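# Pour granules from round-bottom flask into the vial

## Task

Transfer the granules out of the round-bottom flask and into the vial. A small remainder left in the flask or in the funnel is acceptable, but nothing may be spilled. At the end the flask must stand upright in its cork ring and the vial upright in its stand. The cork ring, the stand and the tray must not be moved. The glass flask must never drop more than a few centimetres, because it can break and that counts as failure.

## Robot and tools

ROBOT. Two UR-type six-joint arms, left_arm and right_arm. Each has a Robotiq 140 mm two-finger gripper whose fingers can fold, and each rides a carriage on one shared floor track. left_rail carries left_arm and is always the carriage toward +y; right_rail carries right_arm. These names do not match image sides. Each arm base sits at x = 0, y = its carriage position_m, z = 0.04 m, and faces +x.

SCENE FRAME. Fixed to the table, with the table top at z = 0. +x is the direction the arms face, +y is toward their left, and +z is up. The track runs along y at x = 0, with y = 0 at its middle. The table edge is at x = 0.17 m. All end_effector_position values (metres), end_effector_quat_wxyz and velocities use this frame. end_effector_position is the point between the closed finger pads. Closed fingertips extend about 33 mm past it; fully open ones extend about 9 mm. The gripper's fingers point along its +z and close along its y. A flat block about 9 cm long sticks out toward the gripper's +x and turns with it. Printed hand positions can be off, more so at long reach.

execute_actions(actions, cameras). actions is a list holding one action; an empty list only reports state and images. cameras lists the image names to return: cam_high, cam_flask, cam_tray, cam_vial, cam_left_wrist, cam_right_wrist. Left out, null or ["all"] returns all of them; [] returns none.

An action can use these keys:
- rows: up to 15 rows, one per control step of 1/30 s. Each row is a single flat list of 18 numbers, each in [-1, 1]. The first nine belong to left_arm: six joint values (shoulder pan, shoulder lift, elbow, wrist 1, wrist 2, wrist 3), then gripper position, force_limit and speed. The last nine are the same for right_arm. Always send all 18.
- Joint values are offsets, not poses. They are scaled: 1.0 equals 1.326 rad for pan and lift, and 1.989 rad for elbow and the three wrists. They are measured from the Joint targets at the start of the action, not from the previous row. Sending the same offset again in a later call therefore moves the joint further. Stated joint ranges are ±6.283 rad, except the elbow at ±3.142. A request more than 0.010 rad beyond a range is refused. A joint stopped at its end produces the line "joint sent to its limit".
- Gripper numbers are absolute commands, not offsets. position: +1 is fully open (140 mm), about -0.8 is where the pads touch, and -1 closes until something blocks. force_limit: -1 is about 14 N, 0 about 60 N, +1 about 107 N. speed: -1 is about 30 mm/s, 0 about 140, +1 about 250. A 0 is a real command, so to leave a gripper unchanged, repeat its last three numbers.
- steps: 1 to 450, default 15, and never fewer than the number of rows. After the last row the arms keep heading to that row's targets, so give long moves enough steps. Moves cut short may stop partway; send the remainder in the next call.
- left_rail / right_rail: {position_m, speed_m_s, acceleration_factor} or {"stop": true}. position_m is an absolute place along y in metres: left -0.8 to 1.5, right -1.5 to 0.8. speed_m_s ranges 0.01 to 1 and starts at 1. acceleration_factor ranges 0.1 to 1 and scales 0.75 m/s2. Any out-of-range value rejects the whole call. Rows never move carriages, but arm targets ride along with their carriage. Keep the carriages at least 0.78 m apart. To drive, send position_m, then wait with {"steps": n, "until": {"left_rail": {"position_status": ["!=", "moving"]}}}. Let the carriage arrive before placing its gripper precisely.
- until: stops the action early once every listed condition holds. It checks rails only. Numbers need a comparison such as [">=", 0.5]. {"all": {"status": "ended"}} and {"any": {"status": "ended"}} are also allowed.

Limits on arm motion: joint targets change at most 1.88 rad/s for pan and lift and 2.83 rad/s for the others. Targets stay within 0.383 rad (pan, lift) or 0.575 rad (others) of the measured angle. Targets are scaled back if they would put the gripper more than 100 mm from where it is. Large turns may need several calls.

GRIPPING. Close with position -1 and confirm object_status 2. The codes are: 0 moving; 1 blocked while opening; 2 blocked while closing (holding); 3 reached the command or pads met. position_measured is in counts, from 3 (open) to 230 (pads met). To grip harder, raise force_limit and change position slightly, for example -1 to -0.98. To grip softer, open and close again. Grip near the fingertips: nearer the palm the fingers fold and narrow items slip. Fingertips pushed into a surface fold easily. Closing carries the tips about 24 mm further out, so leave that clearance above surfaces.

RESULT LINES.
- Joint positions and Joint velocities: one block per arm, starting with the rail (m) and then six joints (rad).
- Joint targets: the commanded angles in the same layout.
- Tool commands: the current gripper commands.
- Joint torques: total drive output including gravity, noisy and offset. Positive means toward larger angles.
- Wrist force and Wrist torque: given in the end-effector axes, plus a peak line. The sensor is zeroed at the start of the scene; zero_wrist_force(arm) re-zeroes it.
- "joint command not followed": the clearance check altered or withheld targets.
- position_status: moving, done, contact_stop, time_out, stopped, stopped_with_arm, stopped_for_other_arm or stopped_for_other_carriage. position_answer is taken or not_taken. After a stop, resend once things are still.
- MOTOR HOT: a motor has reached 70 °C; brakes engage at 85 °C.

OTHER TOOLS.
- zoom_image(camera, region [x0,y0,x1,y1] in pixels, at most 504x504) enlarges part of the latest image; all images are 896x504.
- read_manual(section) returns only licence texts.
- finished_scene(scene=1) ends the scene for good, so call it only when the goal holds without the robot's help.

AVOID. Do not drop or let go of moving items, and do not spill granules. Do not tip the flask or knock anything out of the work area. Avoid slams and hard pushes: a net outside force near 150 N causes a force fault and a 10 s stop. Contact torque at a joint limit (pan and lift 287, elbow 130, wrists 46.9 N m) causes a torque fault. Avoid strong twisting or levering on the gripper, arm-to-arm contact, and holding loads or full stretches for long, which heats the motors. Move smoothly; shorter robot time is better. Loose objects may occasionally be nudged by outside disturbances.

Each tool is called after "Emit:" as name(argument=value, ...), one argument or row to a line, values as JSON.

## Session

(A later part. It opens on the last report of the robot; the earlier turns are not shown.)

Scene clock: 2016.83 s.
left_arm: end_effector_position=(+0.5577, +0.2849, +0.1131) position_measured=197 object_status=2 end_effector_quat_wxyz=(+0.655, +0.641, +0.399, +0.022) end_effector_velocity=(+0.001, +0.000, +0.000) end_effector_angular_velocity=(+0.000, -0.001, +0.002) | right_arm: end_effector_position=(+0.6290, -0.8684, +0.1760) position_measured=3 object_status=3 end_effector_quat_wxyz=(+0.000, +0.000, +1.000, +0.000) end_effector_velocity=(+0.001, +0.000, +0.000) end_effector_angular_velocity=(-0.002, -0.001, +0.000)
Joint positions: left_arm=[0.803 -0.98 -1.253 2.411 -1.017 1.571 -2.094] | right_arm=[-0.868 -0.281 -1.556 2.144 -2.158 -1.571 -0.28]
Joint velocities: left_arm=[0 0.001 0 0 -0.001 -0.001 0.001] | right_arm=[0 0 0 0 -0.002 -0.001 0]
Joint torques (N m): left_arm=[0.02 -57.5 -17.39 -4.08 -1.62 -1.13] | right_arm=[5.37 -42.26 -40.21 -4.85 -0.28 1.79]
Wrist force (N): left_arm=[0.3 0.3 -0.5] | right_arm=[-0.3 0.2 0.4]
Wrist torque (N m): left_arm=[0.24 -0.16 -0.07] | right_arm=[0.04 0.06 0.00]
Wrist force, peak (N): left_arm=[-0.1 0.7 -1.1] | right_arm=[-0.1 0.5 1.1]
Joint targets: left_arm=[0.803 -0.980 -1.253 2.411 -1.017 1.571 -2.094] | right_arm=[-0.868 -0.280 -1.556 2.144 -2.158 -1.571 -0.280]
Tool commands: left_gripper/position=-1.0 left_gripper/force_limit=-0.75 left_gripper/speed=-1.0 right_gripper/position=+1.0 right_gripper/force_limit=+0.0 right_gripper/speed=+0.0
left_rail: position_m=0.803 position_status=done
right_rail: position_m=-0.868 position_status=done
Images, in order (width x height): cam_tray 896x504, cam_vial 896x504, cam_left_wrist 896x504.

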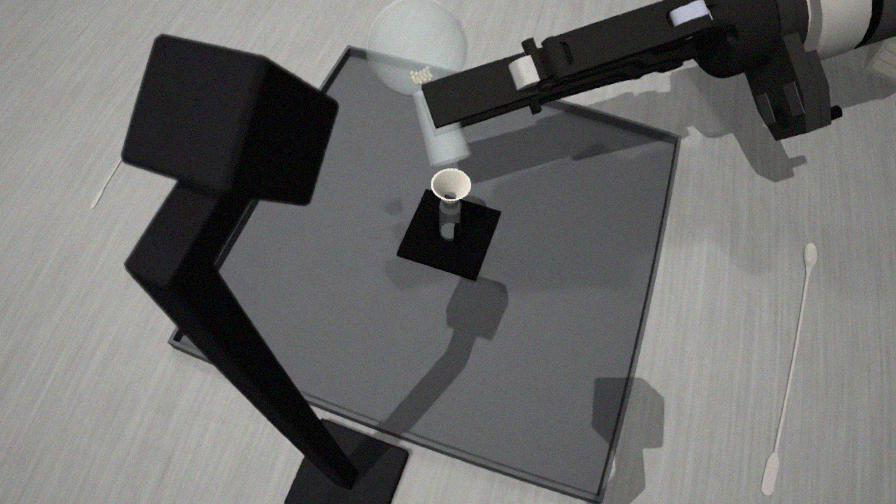

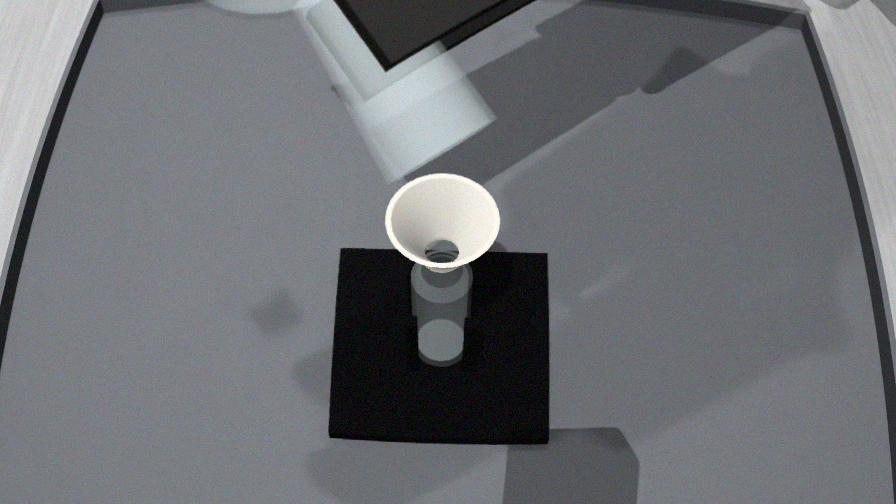

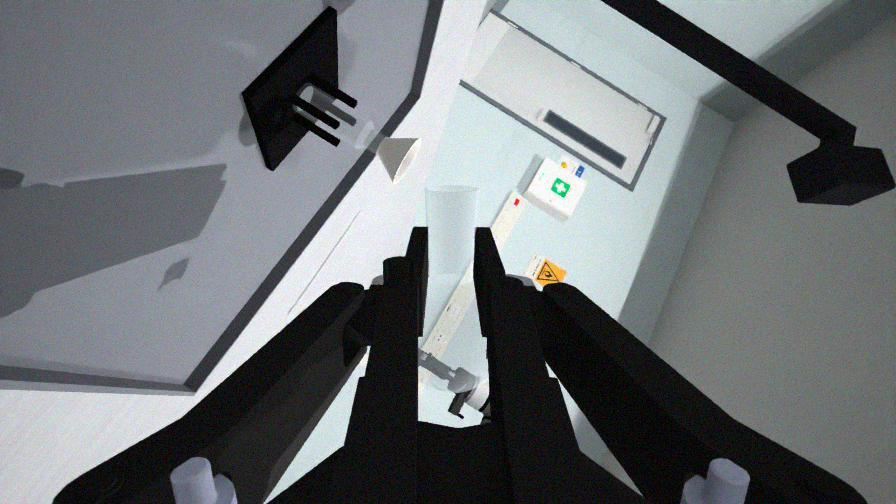

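Emit:
execute_actions(
  actions=[
    {"rows": [[0.000115,0.000121,-0.000038,-0.000043,0,-0.002990,-1.0,-0.75,-1.0,0,0,0,0,0,0,1.0,0.0,0.0],[0.000451,0.000478,-0.000151,-0.000167,0,-0.011756,-1.0,-0.75,-1.0,0,0,0,0,0,0,1.0,0.0,0.0],[0.000987,0.001044,-0.000331,-0.000365,0,-0.025701,-1.0,-0.75,-1.0,0,0,0,0,0,0,1.0,0.0,0.0],[0.001684,0.001782,-0.000565,-0.000624,0,-0.043875,-1.0,-0.75,-1.0,0,0,0,0,0,0,1.0,0.0,0.0],[0.002497,0.002642,-0.000837,-0.000925,0,-0.065038,-1.0,-0.75,-1.0,0,0,0,0,0,0,1.0,0.0,0.0],[0.003369,0.003565,-0.001129,-0.001248,0,-0.087749,-1.0,-0.75,-1.0,0,0,0,0,0,0,1.0,0.0,0.0],[0.004240,0.004487,-0.001421,-0.001570,0,-0.110460,-1.0,-0.75,-1.0,0,0,0,0,0,0,1.0,0.0,0.0],[0.005053,0.005347,-0.001694,-0.001871,0,-0.131624,-1.0,-0.75,-1.0,0,0,0,0,0,0,1.0,0.0,0.0],[0.005750,0.006085,-0.001927,-0.002130,0,-0.149797,-1.0,-0.75,-1.0,0,0,0,0,0,0,1.0,0.0,0.0],[0.006286,0.006651,-0.002107,-0.002328,0,-0.163742,-1.0,-0.75,-1.0,0,0,0,0,0,0,1.0,0.0,0.0],[0.006622,0.007008,-0.002220,-0.002452,0,-0.172508,-1.0,-0.75,-1.0,0,0,0,0,0,0,1.0,0.0,0.0],[0.006737,0.007129,-0.002258,-0.002495,0,-0.175498,-1.0,-0.75,-1.0,0,0,0,0,0,0,1.0,0.0,0.0]], "steps": 16},
  ],
  cameras=["cam_vial", "cam_tray", "cam_left_wrist"],
)

Scene clock: 2067.50 s.
left_arm: end_effector_position=(+0.5640, +0.2875, +0.1101) position_measured=197 object_status=2 end_effector_quat_wxyz=(+0.650, +0.560, +0.507, -0.089) end_effector_velocity=(+0.000, +0.000, +0.000) end_effector_angular_velocity=(-0.002, +0.002, +0.001) | right_arm: end_effector_position=(+0.6290, -0.8684, +0.1760) position_measured=3 object_status=3 end_effector_quat_wxyz=(+0.000, +0.000, +1.000, +0.000) end_effector_velocity=(+0.000, -0.001, +0.000) end_effector_angular_velocity=(-0.001, +0.001, -0.001)
Joint positions: left_arm=[0.803 -0.971 -1.244 2.406 -1.022 1.571 -2.442] | right_arm=[-0.868 -0.281 -1.556 2.144 -2.158 -1.571 -0.28]
Joint velocities: left_arm=[0 0 0 0 0 0 -0.003] | right_arm=[0 0 0 0 0 -0.001 0]
Joint torques (N m): left_arm=[12.61 -40.61 -30.86 -4.71 -1.63 -2.66] | right_arm=[5.83 -44.79 -42.07 -4.68 -0.05 2.13]
Wrist force (N): left_arm=[0.5 0.3 -0.2] | right_arm=[-0.3 0.2 0.9]
Wrist torque (N m): left_arm=[0.16 -0.26 -0.09] | right_arm=[0.05 0.06 0.00]
Wrist force, peak (N): left_arm=[0.5 0.9 -0.6] | right_arm=[-0.2 0.7 0.9]
Joint targets: left_arm=[0.803 -0.971 -1.244 2.406 -1.022 1.571 -2.443] | right_arm=[-0.868 -0.280 -1.556 2.144 -2.158 -1.571 -0.280]
left_rail: position_m=0.803 position_status=done
right_rail: position_m=-0.868 position_status=done
Images, in order (width x height): cam_tray 896x504, cam_vial 896x504, cam_left_wrist 896x504.

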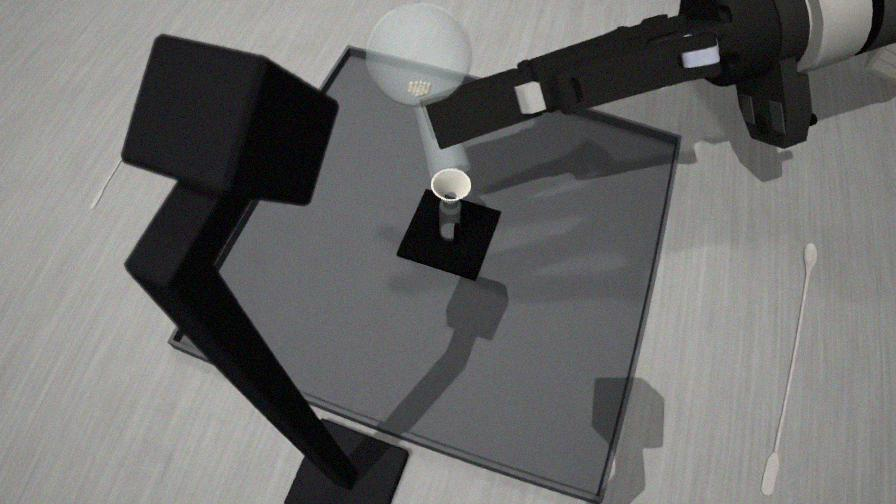

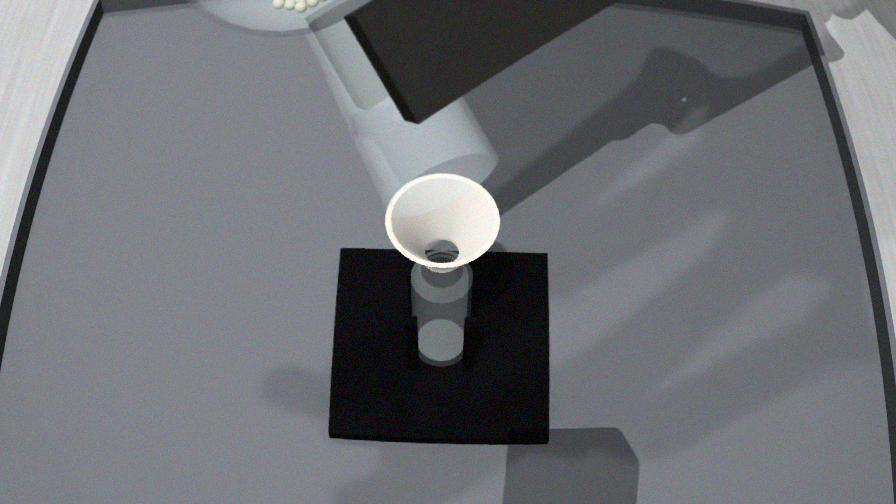

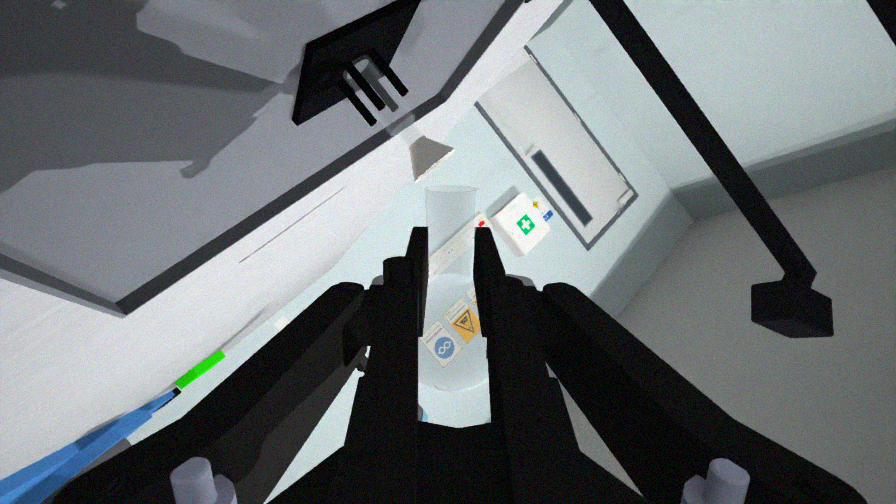

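Emit:
zoom_image(
  camera="cam_left_wrist",
  region=[340, 80, 540, 240],
)

Emit:
zoom_image(
  camera="cam_vial",
  region=[260, 0, 620, 290],
)

Emit:
zoom_image(
  camera="cam_tray",
  region=[350, 60, 530, 230],
)

Scaled by 2.520 from the camera's 896x504 image, which has a finer 1280x720 frame.

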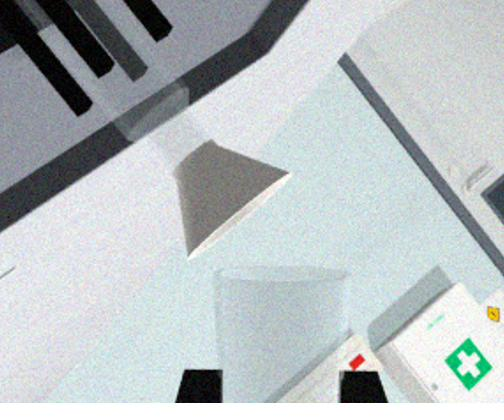

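Scaled by 1.400 from the camera's 896x504 image, which has a finer 1280x720 frame.

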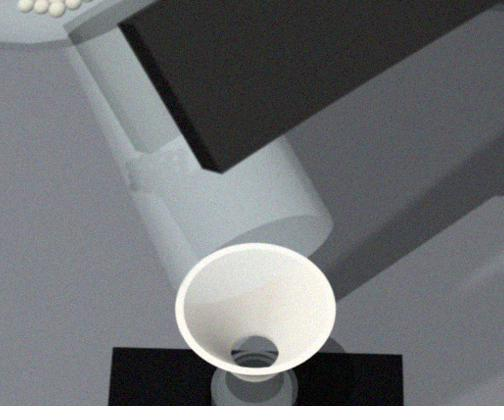

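Scaled by 2.800 from the camera's 896x504 image, which has a finer 1280x720 frame.

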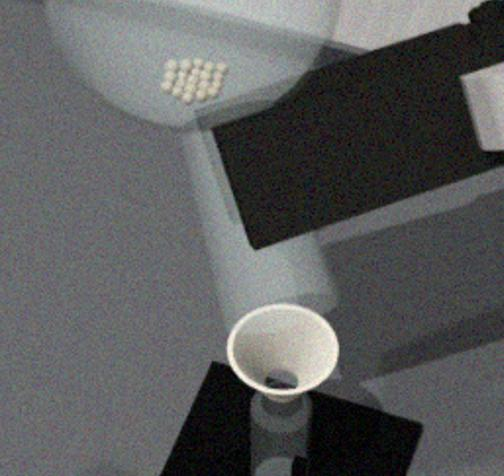

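Emit:
execute_actions(
  actions=[
    {"rows": [[0.000047,0.000039,-0.000013,-0.000013,0,-0.000959,-1.0,-0.75,-1.0,0,0,0,0,0,0,1.0,0.0,0.0],[0.000186,0.000155,-0.000052,-0.000052,0,-0.003793,-1.0,-0.75,-1.0,0,0,0,0,0,0,1.0,0.0,0.0],[0.000411,0.000343,-0.000115,-0.000114,0,-0.008379,-1.0,-0.75,-1.0,0,0,0,0,0,0,1.0,0.0,0.0],[0.000711,0.000595,-0.000199,-0.000197,0,-0.014517,-1.0,-0.75,-1.0,0,0,0,0,0,0,1.0,0.0,0.0],[0.001075,0.000899,-0.000301,-0.000298,0,-0.021937,-1.0,-0.75,-1.0,0,0,0,0,0,0,1.0,0.0,0.0],[0.001486,0.001242,-0.000416,-0.000412,0,-0.030317,-1.0,-0.75,-1.0,0,0,0,0,0,0,1.0,0.0,0.0],[0.001925,0.001609,-0.000539,-0.000534,0,-0.039288,-1.0,-0.75,-1.0,0,0,0,0,0,0,1.0,0.0,0.0],[0.002375,0.001985,-0.000664,-0.000659,0,-0.048461,-1.0,-0.75,-1.0,0,0,0,0,0,0,1.0,0.0,0.0],[0.002814,0.002352,-0.000787,-0.000781,0,-0.057432,-1.0,-0.75,-1.0,0,0,0,0,0,0,1.0,0.0,0.0],[0.003225,0.002696,-0.000902,-0.000895,0,-0.065812,-1.0,-0.75,-1.0,0,0,0,0,0,0,1.0,0.0,0.0],[0.003589,0.002999,-0.001004,-0.000996,0,-0.073232,-1.0,-0.75,-1.0,0,0,0,0,0,0,1.0,0.0,0.0],[0.003889,0.003251,-0.001088,-0.001079,0,-0.079370,-1.0,-0.75,-1.0,0,0,0,0,0,0,1.0,0.0,0.0],[0.004114,0.003439,-0.001151,-0.001141,0,-0.083956,-1.0,-0.75,-1.0,0,0,0,0,0,0,1.0,0.0,0.0],[0.004253,0.003555,-0.001190,-0.001180,0,-0.086790,-1.0,-0.75,-1.0,0,0,0,0,0,0,1.0,0.0,0.0],[0.004300,0.003594,-0.001203,-0.001193,0,-0.087749,-1.0,-0.75,-1.0,0,0,0,0,0,0,1.0,0.0,0.0]], "steps": 19},
  ],
  cameras=["cam_vial", "cam_tray", "cam_left_wrist"],
)

Emit:
zoom_image(
  camera="cam_left_wrist",
  region=[340, 80, 540, 240],
)

Emit:
zoom_image(
  camera="cam_vial",
  region=[260, 0, 620, 290],
)

Emit:
zoom_image(
  camera="cam_tray",
  region=[350, 60, 530, 230],
)

Scene clock: 2179.50 s.
left_arm: end_effector_position=(+0.5678, +0.2894, +0.1086) position_measured=197 object_status=2 end_effector_quat_wxyz=(+0.640, +0.512, +0.555, -0.143) end_effector_velocity=(+0.000, -0.001, +0.001) end_effector_angular_velocity=(-0.002, +0.001, +0.000) | right_arm: end_effector_position=(+0.6290, -0.8684, +0.1760) position_measured=3 object_status=3 end_effector_quat_wxyz=(+0.000, +0.000, +1.000, +0.000) end_effector_velocity=(+0.000, +0.000, -0.001) end_effector_angular_velocity=(+0.001, +0.001, -0.001)
Joint positions: left_arm=[0.803 -0.965 -1.239 2.404 -1.025 1.571 -2.617] | right_arm=[-0.868 -0.281 -1.556 2.144 -2.158 -1.571 -0.281]
Joint velocities: left_arm=[0 0 0 -0.001 0 0.001 -0.002] | right_arm=[0 0 0.001 0.001 -0.001 0.001 0]
Joint torques (N m): left_arm=[12.75 -39.93 -31.08 -4.26 -1.52 -1.44] | right_arm=[9.39 -46.56 -43.1 -5.3 0.03 2.01]
Wrist force (N): left_arm=[0.4 0.3 0.0] | right_arm=[-0.1 0.6 0.6]
Wrist torque (N m): left_arm=[0.13 -0.27 -0.09] | right_arm=[0.14 0.01 0.00]
Wrist force, peak (N): left_arm=[0.8 0.9 -0.9] | right_arm=[-0.2 0.8 1.0]
Joint targets: left_arm=[0.803 -0.965 -1.239 2.404 -1.025 1.571 -2.617] | right_arm=[-0.868 -0.280 -1.556 2.144 -2.158 -1.571 -0.280]
left_rail: position_m=0.803 position_status=done
right_rail: position_m=-0.868 position_status=done
Images, in order (width x height): cam_tray 896x504, cam_vial 896x504, cam_left_wrist 896x504.

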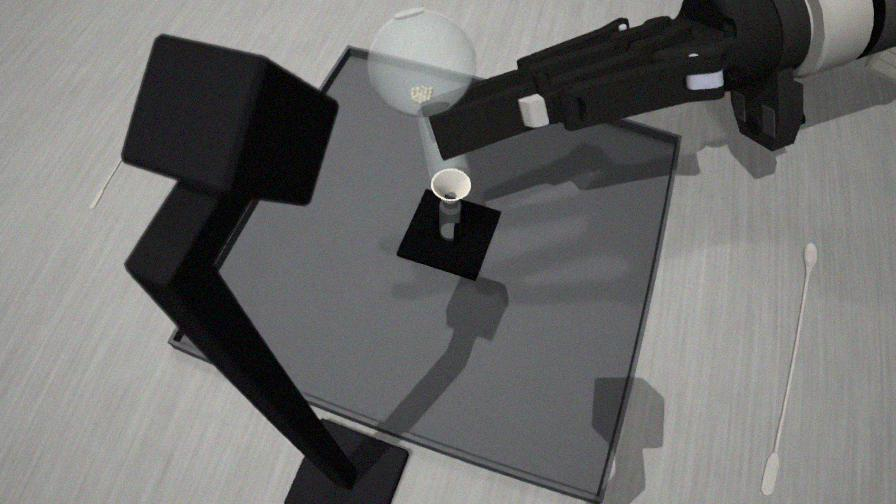

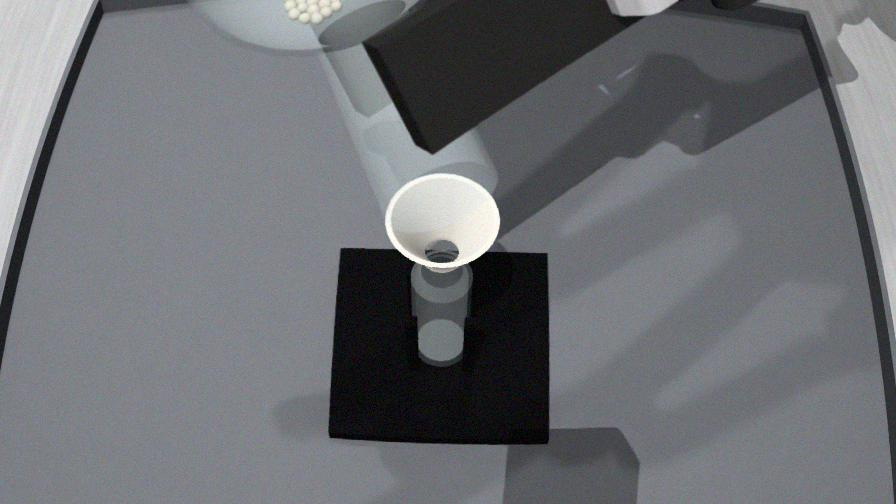

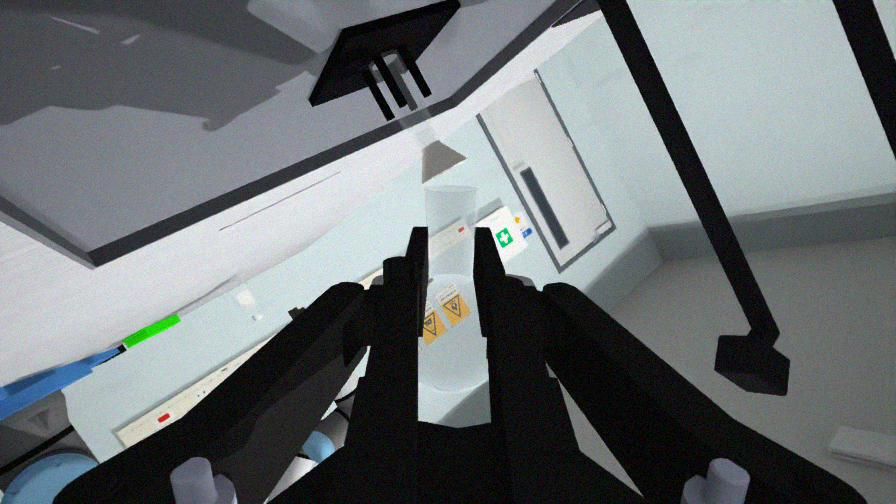

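Scaled by 2.520 from the camera's 896x504 image, which has a finer 1280x720 frame.

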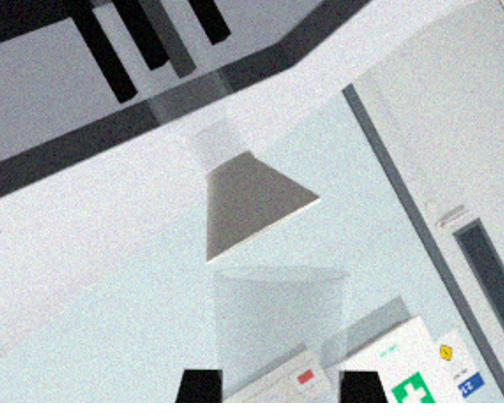

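Scaled by 1.400 from the camera's 896x504 image, which has a finer 1280x720 frame.

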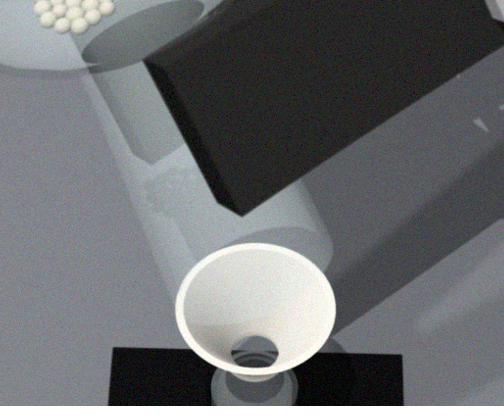

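Scaled by 2.800 from the camera's 896x504 image, which has a finer 1280x720 frame.

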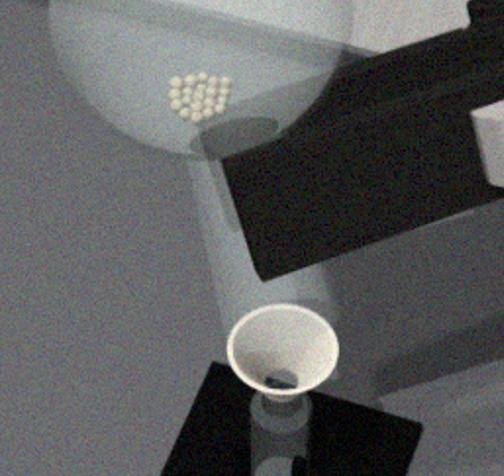

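Emit:
zoom_image(
  camera="cam_left_wrist",
  region=[405, 130, 495, 210],
)

Emit:
zoom_image(
  camera="cam_vial",
  region=[360, 120, 520, 280],
)

Scaled by 5.600 from the camera's 896x504 image, which has a finer 1280x720 frame.

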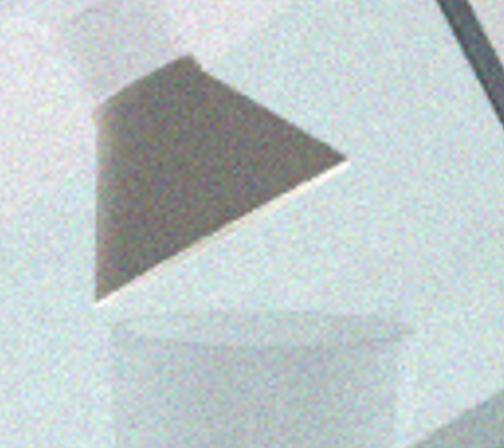

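Scaled by 3.150 from the camera's 896x504 image, which has a finer 1280x720 frame.

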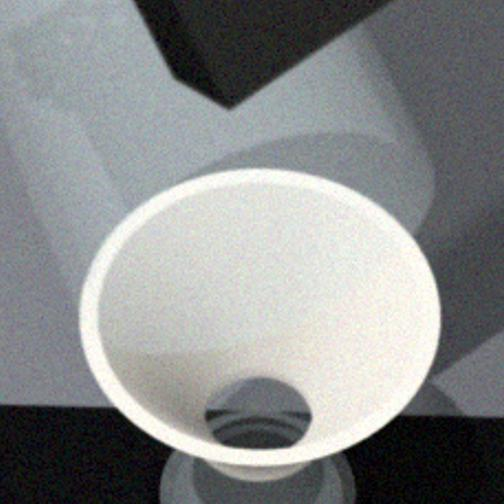

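Emit:
execute_actions(
  actions=[
    {"rows": [[0.000058,0.000003,-0.000017,0.000015,0,-0.000959,-1.0,-0.75,-1.0,0,0,0,0,0,0,1.0,0.0,0.0],[0.000231,0.000013,-0.000067,0.000058,0,-0.003793,-1.0,-0.75,-1.0,0,0,0,0,0,0,1.0,0.0,0.0],[0.000511,0.000029,-0.000148,0.000128,0,-0.008379,-1.0,-0.75,-1.0,0,0,0,0,0,0,1.0,0.0,0.0],[0.000885,0.000051,-0.000256,0.000223,0,-0.014517,-1.0,-0.75,-1.0,0,0,0,0,0,0,1.0,0.0,0.0],[0.001338,0.000077,-0.000388,0.000336,0,-0.021937,-1.0,-0.75,-1.0,0,0,0,0,0,0,1.0,0.0,0.0],[0.001849,0.000106,-0.000536,0.000465,0,-0.030317,-1.0,-0.75,-1.0,0,0,0,0,0,0,1.0,0.0,0.0],[0.002396,0.000137,-0.000694,0.000602,0,-0.039288,-1.0,-0.75,-1.0,0,0,0,0,0,0,1.0,0.0,0.0],[0.002956,0.000169,-0.000856,0.000743,0,-0.048461,-1.0,-0.75,-1.0,0,0,0,0,0,0,1.0,0.0,0.0],[0.003503,0.000200,-0.001015,0.000880,0,-0.057432,-1.0,-0.75,-1.0,0,0,0,0,0,0,1.0,0.0,0.0],[0.004014,0.000230,-0.001163,0.001009,0,-0.065812,-1.0,-0.75,-1.0,0,0,0,0,0,0,1.0,0.0,0.0],[0.004467,0.000255,-0.001294,0.001122,0,-0.073232,-1.0,-0.75,-1.0,0,0,0,0,0,0,1.0,0.0,0.0],[0.004841,0.000277,-0.001402,0.001217,0,-0.079370,-1.0,-0.75,-1.0,0,0,0,0,0,0,1.0,0.0,0.0],[0.005121,0.000293,-0.001483,0.001287,0,-0.083956,-1.0,-0.75,-1.0,0,0,0,0,0,0,1.0,0.0,0.0],[0.005294,0.000303,-0.001533,0.001330,0,-0.086790,-1.0,-0.75,-1.0,0,0,0,0,0,0,1.0,0.0,0.0],[0.005352,0.000306,-0.001550,0.001345,0,-0.087749,-1.0,-0.75,-1.0,0,0,0,0,0,0,1.0,0.0,0.0]], "steps": 19},
  ],
  cameras=["cam_vial", "cam_tray", "cam_left_wrist"],
)

Emit:
zoom_image(
  camera="cam_left_wrist",
  region=[405, 130, 495, 210],
)

Emit:
zoom_image(
  camera="cam_vial",
  region=[260, 0, 620, 290],
)

Emit:
zoom_image(
  camera="cam_tray",
  region=[350, 60, 530, 250],
)

Scene clock: 2238.13 s.
left_arm: end_effector_position=(+0.5724, +0.2921, +0.1091) position_measured=197 object_status=2 end_effector_quat_wxyz=(+0.626, +0.459, +0.599, -0.196) end_effector_velocity=(+0.000, +0.000, +0.000) end_effector_angular_velocity=(-0.002, +0.003, +0.000) | right_arm: end_effector_position=(+0.6290, -0.8684, +0.1760) position_measured=3 object_status=3 end_effector_quat_wxyz=(+0.000, +0.000, +1.000, +0.000) end_effector_velocity=(+0.000, +0.002, +0.000) end_effector_angular_velocity=(+0.000, -0.002, +0.002)
Joint positions: left_arm=[0.803 -0.958 -1.239 2.401 -1.022 1.571 -2.791] | right_arm=[-0.868 -0.281 -1.556 2.144 -2.158 -1.571 -0.28]
Joint velocities: left_arm=[0 -0.001 0 0.001 0 0 -0.004] | right_arm=[0 0.002 -0.001 0 -0.001 0.001 0]
Joint torques (N m): left_arm=[12.59 -40.96 -31.74 -0.79 -1.2 -2.68] | right_arm=[8.37 -44.84 -45 -4.82 0.53 1.63]
Wrist force (N): left_arm=[0.7 0.6 -1.0] | right_arm=[-0.2 0.3 0.6]
Wrist torque (N m): left_arm=[0.17 -0.34 -0.12] | right_arm=[0.08 0.04 0.00]
Wrist force, peak (N): left_arm=[0.7 0.6 -1.0] | right_arm=[0.1 0.8 1.1]
Joint targets: left_arm=[0.803 -0.958 -1.239 2.401 -1.022 1.571 -2.792] | right_arm=[-0.868 -0.280 -1.556 2.144 -2.158 -1.571 -0.280]
left_rail: position_m=0.803 position_status=done
right_rail: position_m=-0.868 position_status=done
Images, in order (width x height): cam_tray 896x504, cam_vial 896x504, cam_left_wrist 896x504.

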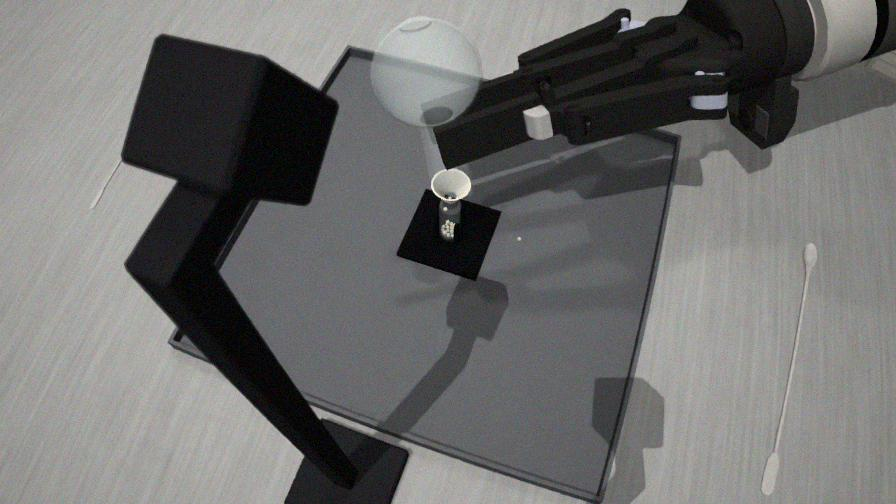

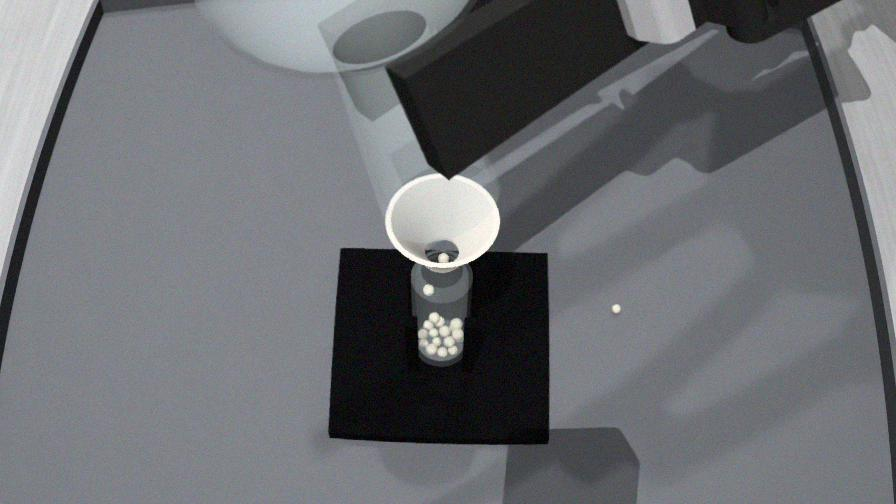

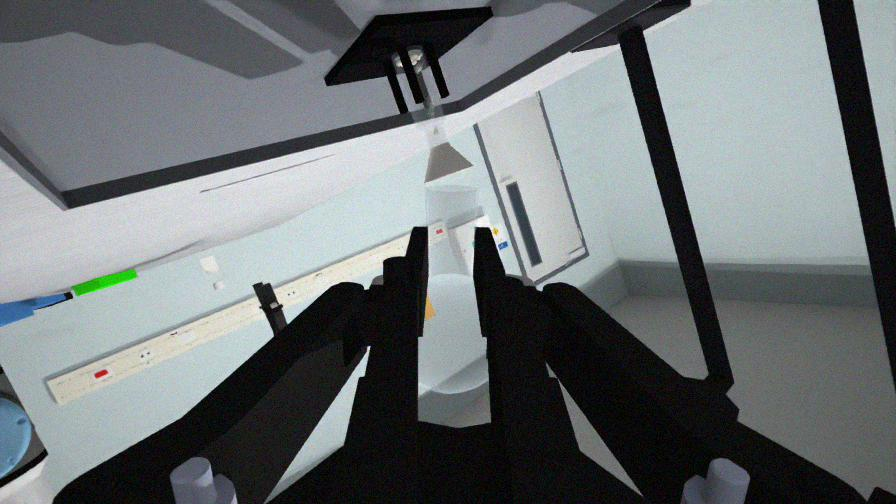

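Scaled by 5.600 from the camera's 896x504 image, which has a finer 1280x720 frame.

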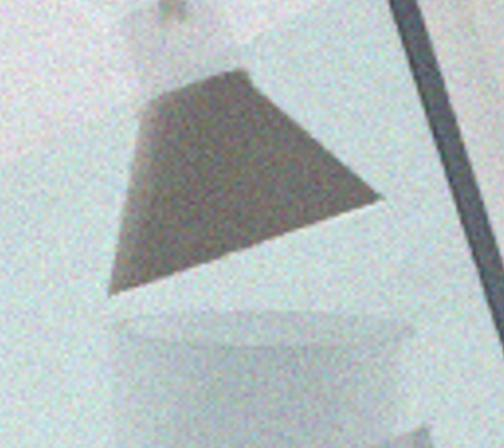

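Scaled by 1.400 from the camera's 896x504 image, which has a finer 1280x720 frame.

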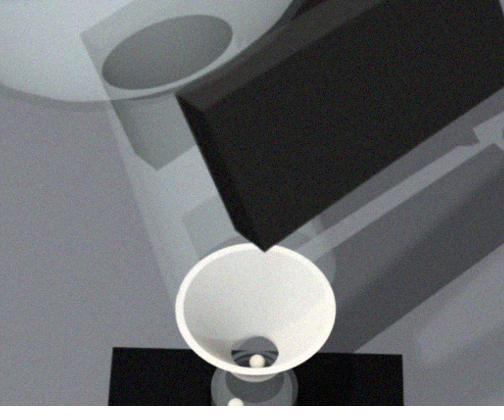

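Scaled by 2.653 from the camera's 896x504 image, which has a finer 1280x720 frame.

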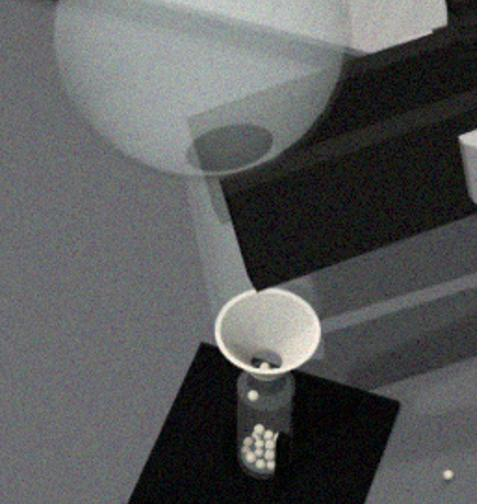

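Emit:
zoom_image(
  camera="cam_vial",
  region=[380, 230, 500, 380],
)

Emit:
zoom_image(
  camera="cam_vial",
  region=[560, 260, 680, 360],
)

Emit:
zoom_image(
  camera="cam_tray",
  region=[410, 160, 550, 280],
)

Scaled by 3.360 from the camera's 896x504 image, which has a finer 1280x720 frame.

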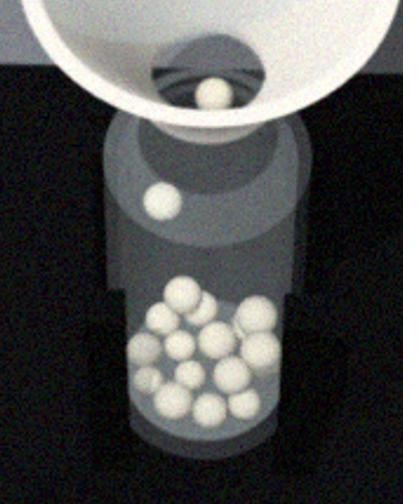

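Scaled by 4.200 from the camera's 896x504 image, which has a finer 1280x720 frame.

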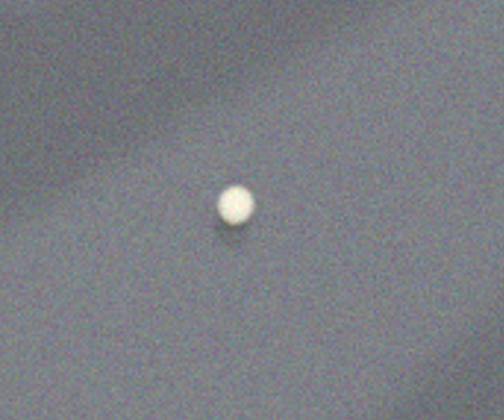

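Scaled by 3.600 from the camera's 896x504 image, which has a finer 1280x720 frame.

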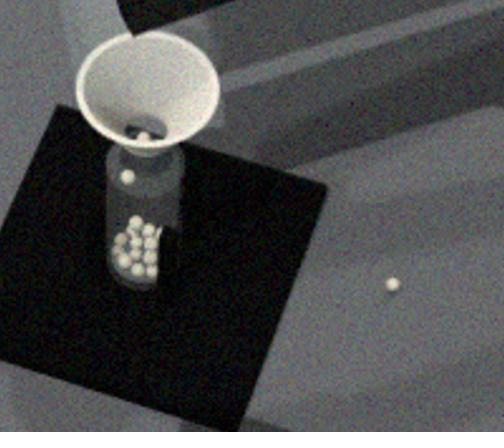

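Emit:
execute_actions(
  actions=[],
  cameras=["cam_vial", "cam_tray", "cam_flask", "cam_high"],
)

Emit:
zoom_image(
  camera="cam_vial",
  region=[380, 230, 500, 380],
)

Emit:
zoom_image(
  camera="cam_tray",
  region=[410, 160, 550, 280],
)

Scene clock: 2253.77 s.
left_arm: end_effector_position=(+0.5724, +0.2921, +0.1091) position_measured=197 object_status=2 end_effector_quat_wxyz=(+0.626, +0.459, +0.599, -0.196) end_effector_velocity=(+0.000, +0.000, +0.000) end_effector_angular_velocity=(+0.001, -0.001, -0.001) | right_arm: end_effector_position=(+0.6290, -0.8684, +0.1760) position_measured=3 object_status=3 end_effector_quat_wxyz=(+0.000, +0.000, +1.000, +0.000) end_effector_velocity=(+0.000, -0.001, -0.001) end_effector_angular_velocity=(+0.001, +0.001, -0.001)
Joint positions: left_arm=[0.803 -0.958 -1.239 2.401 -1.022 1.571 -2.792] | right_arm=[-0.868 -0.281 -1.556 2.144 -2.158 -1.571 -0.28]
Joint velocities: left_arm=[0 0 0 0 0 0.001 0.001] | right_arm=[0 -0.001 0.001 0.001 0 0 0]
Joint torques (N m): left_arm=[11.6 -42.01 -22.81 -2.6 -1.2 -2.27] | right_arm=[7.44 -44.53 -45.03 -4.67 -0.09 1.6]
Wrist force (N): left_arm=[0.6 0.3 -0.8] | right_arm=[-0.1 0.3 0.6]
Wrist torque (N m): left_arm=[0.09 -0.33 -0.12] | right_arm=[0.06 0.00 0.01]
Wrist force, peak (N): left_arm=[0.5 1.0 -1.2] | right_arm=[0.0 0.7 1.1]
Joint targets: left_arm=[0.803 -0.958 -1.239 2.401 -1.022 1.571 -2.792] | right_arm=[-0.868 -0.280 -1.556 2.144 -2.158 -1.571 -0.280]
Tool commands: left_gripper/position=-1.0 left_gripper/force_limit=-0.75 left_gripper/speed=-1.0 right_gripper/position=+1.0 right_gripper/force_limit=+0.0 right_gripper/speed=+0.0
left_rail: position_m=0.803 position_status=done
right_rail: position_m=-0.868 position_status=done
Images, in order (width x height): cam_high 896x504, cam_flask 896x504, cam_tray 896x504, cam_vial 896x504.

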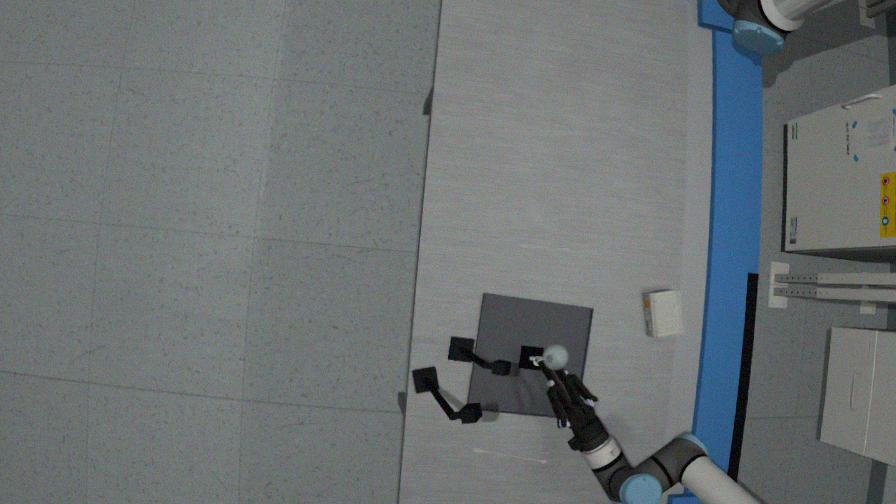

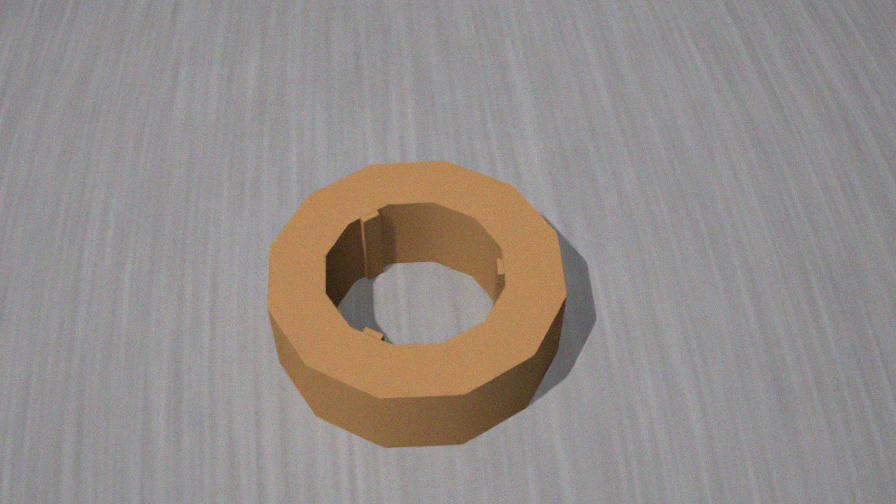

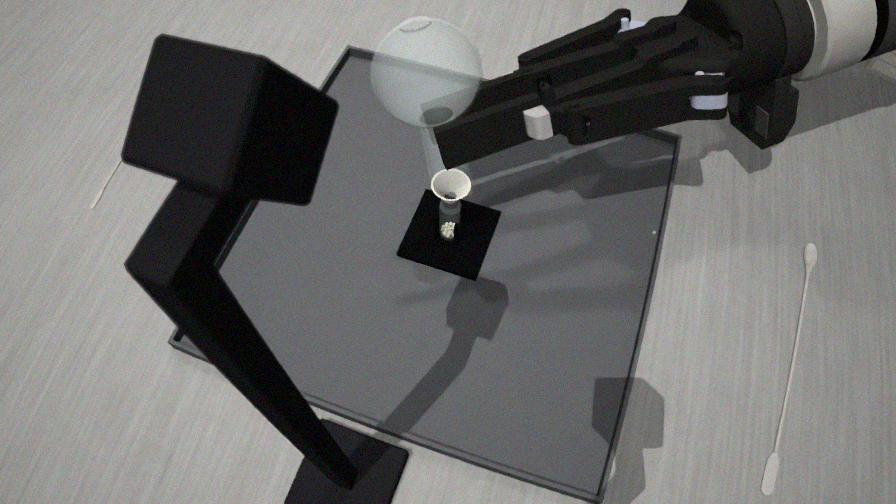

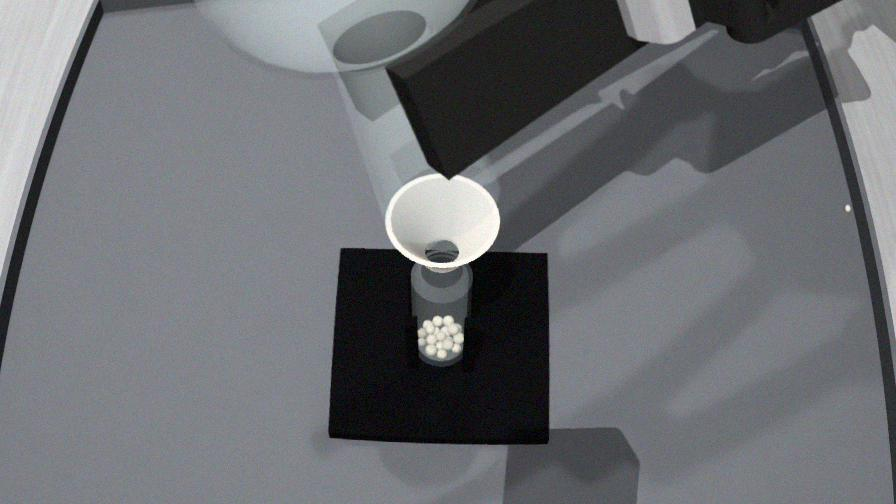

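Scaled by 3.360 from the camera's 896x504 image, which has a finer 1280x720 frame.

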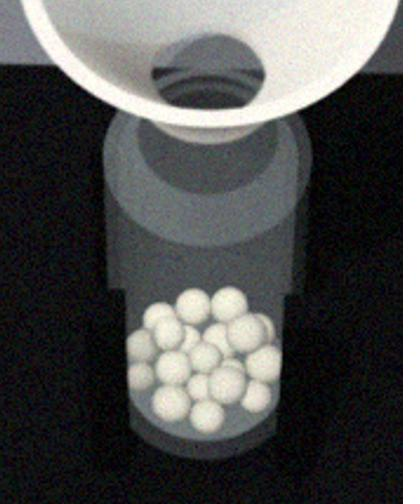

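Scaled by 3.600 from the camera's 896x504 image, which has a finer 1280x720 frame.

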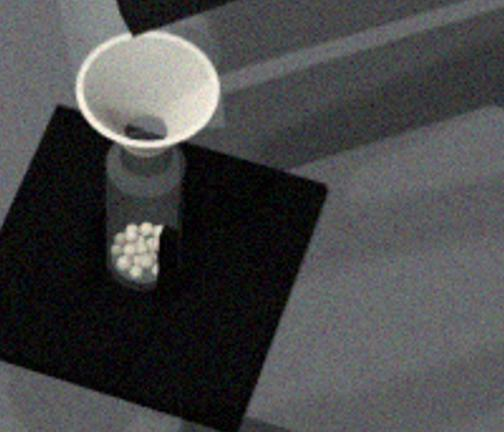

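Emit:
execute_actions(
  actions=[
    {"rows": [[0,-0.000918,-0.000097,0.000709,0,0,-1.0,-0.75,-1.0,0,0,0,0,0,0,1.0,0.0,0.0],[0,-0.003630,-0.000385,0.002805,0,0,-1.0,-0.75,-1.0,0,0,0,0,0,0,1.0,0.0,0.0],[0,-0.008020,-0.000850,0.006196,0,0,-1.0,-0.75,-1.0,0,0,0,0,0,0,1.0,0.0,0.0],[0,-0.013894,-0.001472,0.010735,0,0,-1.0,-0.75,-1.0,0,0,0,0,0,0,1.0,0.0,0.0],[0,-0.020996,-0.002225,0.016222,0,0,-1.0,-0.75,-1.0,0,0,0,0,0,0,1.0,0.0,0.0],[0,-0.029015,-0.003075,0.022419,0,0,-1.0,-0.75,-1.0,0,0,0,0,0,0,1.0,0.0,0.0],[0,-0.037602,-0.003985,0.029053,0,0,-1.0,-0.75,-1.0,0,0,0,0,0,0,1.0,0.0,0.0],[0,-0.046381,-0.004915,0.035836,0,0,-1.0,-0.75,-1.0,0,0,0,0,0,0,1.0,0.0,0.0],[0,-0.054968,-0.005825,0.042470,0,0,-1.0,-0.75,-1.0,0,0,0,0,0,0,1.0,0.0,0.0],[0,-0.062987,-0.006675,0.048667,0,0,-1.0,-0.75,-1.0,0,0,0,0,0,0,1.0,0.0,0.0],[0,-0.070089,-0.007428,0.054154,0,0,-1.0,-0.75,-1.0,0,0,0,0,0,0,1.0,0.0,0.0],[0,-0.075963,-0.008050,0.058693,0,0,-1.0,-0.75,-1.0,0,0,0,0,0,0,1.0,0.0,0.0],[0,-0.080353,-0.008515,0.062084,0,0,-1.0,-0.75,-1.0,0,0,0,0,0,0,1.0,0.0,0.0],[0,-0.083065,-0.008803,0.064180,0,0,-1.0,-0.75,-1.0,0,0,0,0,0,0,1.0,0.0,0.0],[0,-0.083983,-0.008900,0.064889,0,0,-1.0,-0.75,-1.0,0,0,0,0,0,0,1.0,0.0,0.0]], "steps": 19},
  ],
  cameras=["cam_vial", "cam_tray"],
)

Scene clock: 2344.30 s.
left_arm: end_effector_position=(+0.5724, +0.2921, +0.1612) position_measured=197 object_status=2 end_effector_quat_wxyz=(+0.626, +0.459, +0.599, -0.196) end_effector_velocity=(+0.000, +0.000, +0.001) end_effector_angular_velocity=(+0.001, -0.001, +0.000) | right_arm: end_effector_position=(+0.6290, -0.8684, +0.1760) position_measured=3 object_status=3 end_effector_quat_wxyz=(+0.000, +0.000, +1.000, +0.000) end_effector_velocity=(+0.001, +0.001, +0.001) end_effector_angular_velocity=(+0.000, -0.003, +0.001)
Joint positions: left_arm=[0.803 -0.958 -1.35 2.383 -0.893 1.571 -2.792] | right_arm=[-0.868 -0.281 -1.556 2.144 -2.158 -1.571 -0.281]
Joint velocities: left_arm=[0 0 -0.003 -0.001 0.003 0 0.002] | right_arm=[0 0.001 -0.001 0 -0.002 0.001 0]
Joint torques (N m): left_arm=[10.56 -60.64 -36.42 0.4 -1.03 -2.25] | right_arm=[6.36 -48.79 -43.16 -5.01 0.08 2.15]
Wrist force (N): left_arm=[0.5 0.3 -0.6] | right_arm=[0.0 0.3 0.5]
Wrist torque (N m): left_arm=[0.10 -0.33 -0.09] | right_arm=[0.08 -0.01 0.01]
Wrist force, peak (N): left_arm=[0.8 0.6 -1.3] | right_arm=[-0.3 0.5 1.2]
Joint targets: left_arm=[0.803 -0.958 -1.350 2.383 -0.893 1.571 -2.792] | right_arm=[-0.868 -0.280 -1.556 2.144 -2.158 -1.571 -0.280]
left_rail: position_m=0.803 position_status=done
right_rail: position_m=-0.868 position_status=done
Images, in order (width x height): cam_tray 896x504, cam_vial 896x504.

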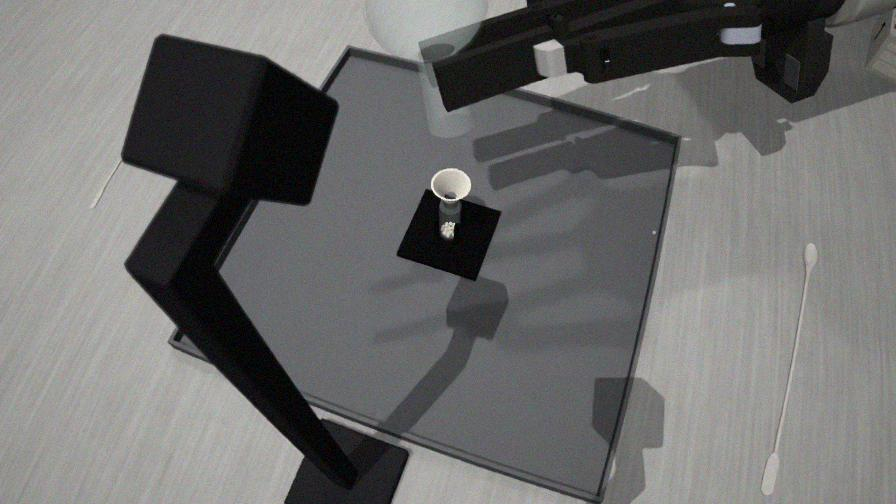

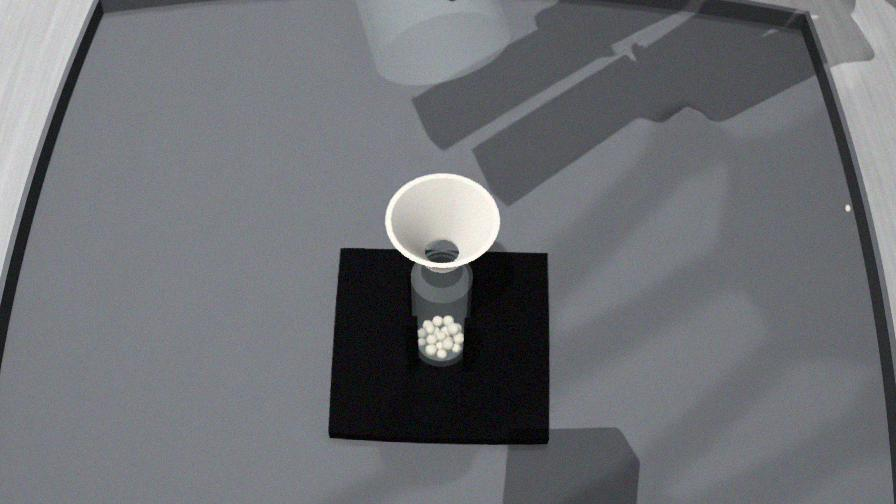

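Emit:
zoom_image(
  camera="cam_vial",
  region=[790, 150, 890, 260],
)

Emit:
zoom_image(
  camera="cam_tray",
  region=[600, 180, 700, 280],
)

Emit:
zoom_image(
  camera="cam_vial",
  region=[400, 220, 490, 380],
)

Scaled by 4.582 from the camera's 896x504 image, which has a finer 1280x720 frame.

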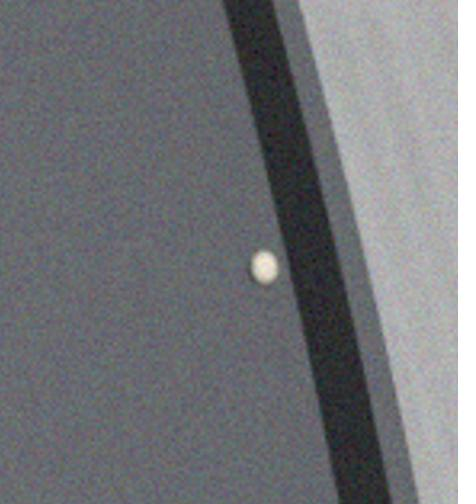

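Scaled by 5.040 from the camera's 896x504 image, which has a finer 1280x720 frame.

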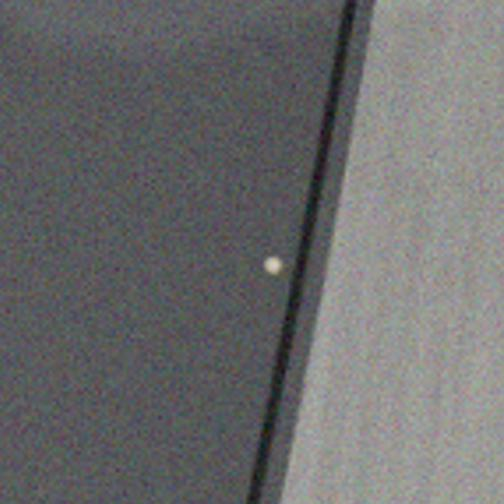

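Scaled by 3.150 from the camera's 896x504 image, which has a finer 1280x720 frame.

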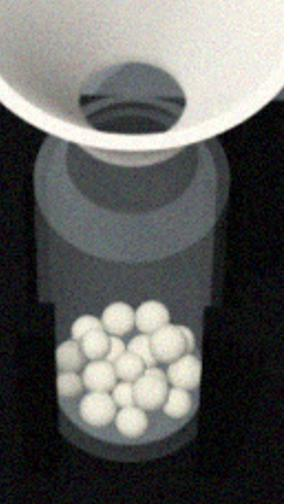

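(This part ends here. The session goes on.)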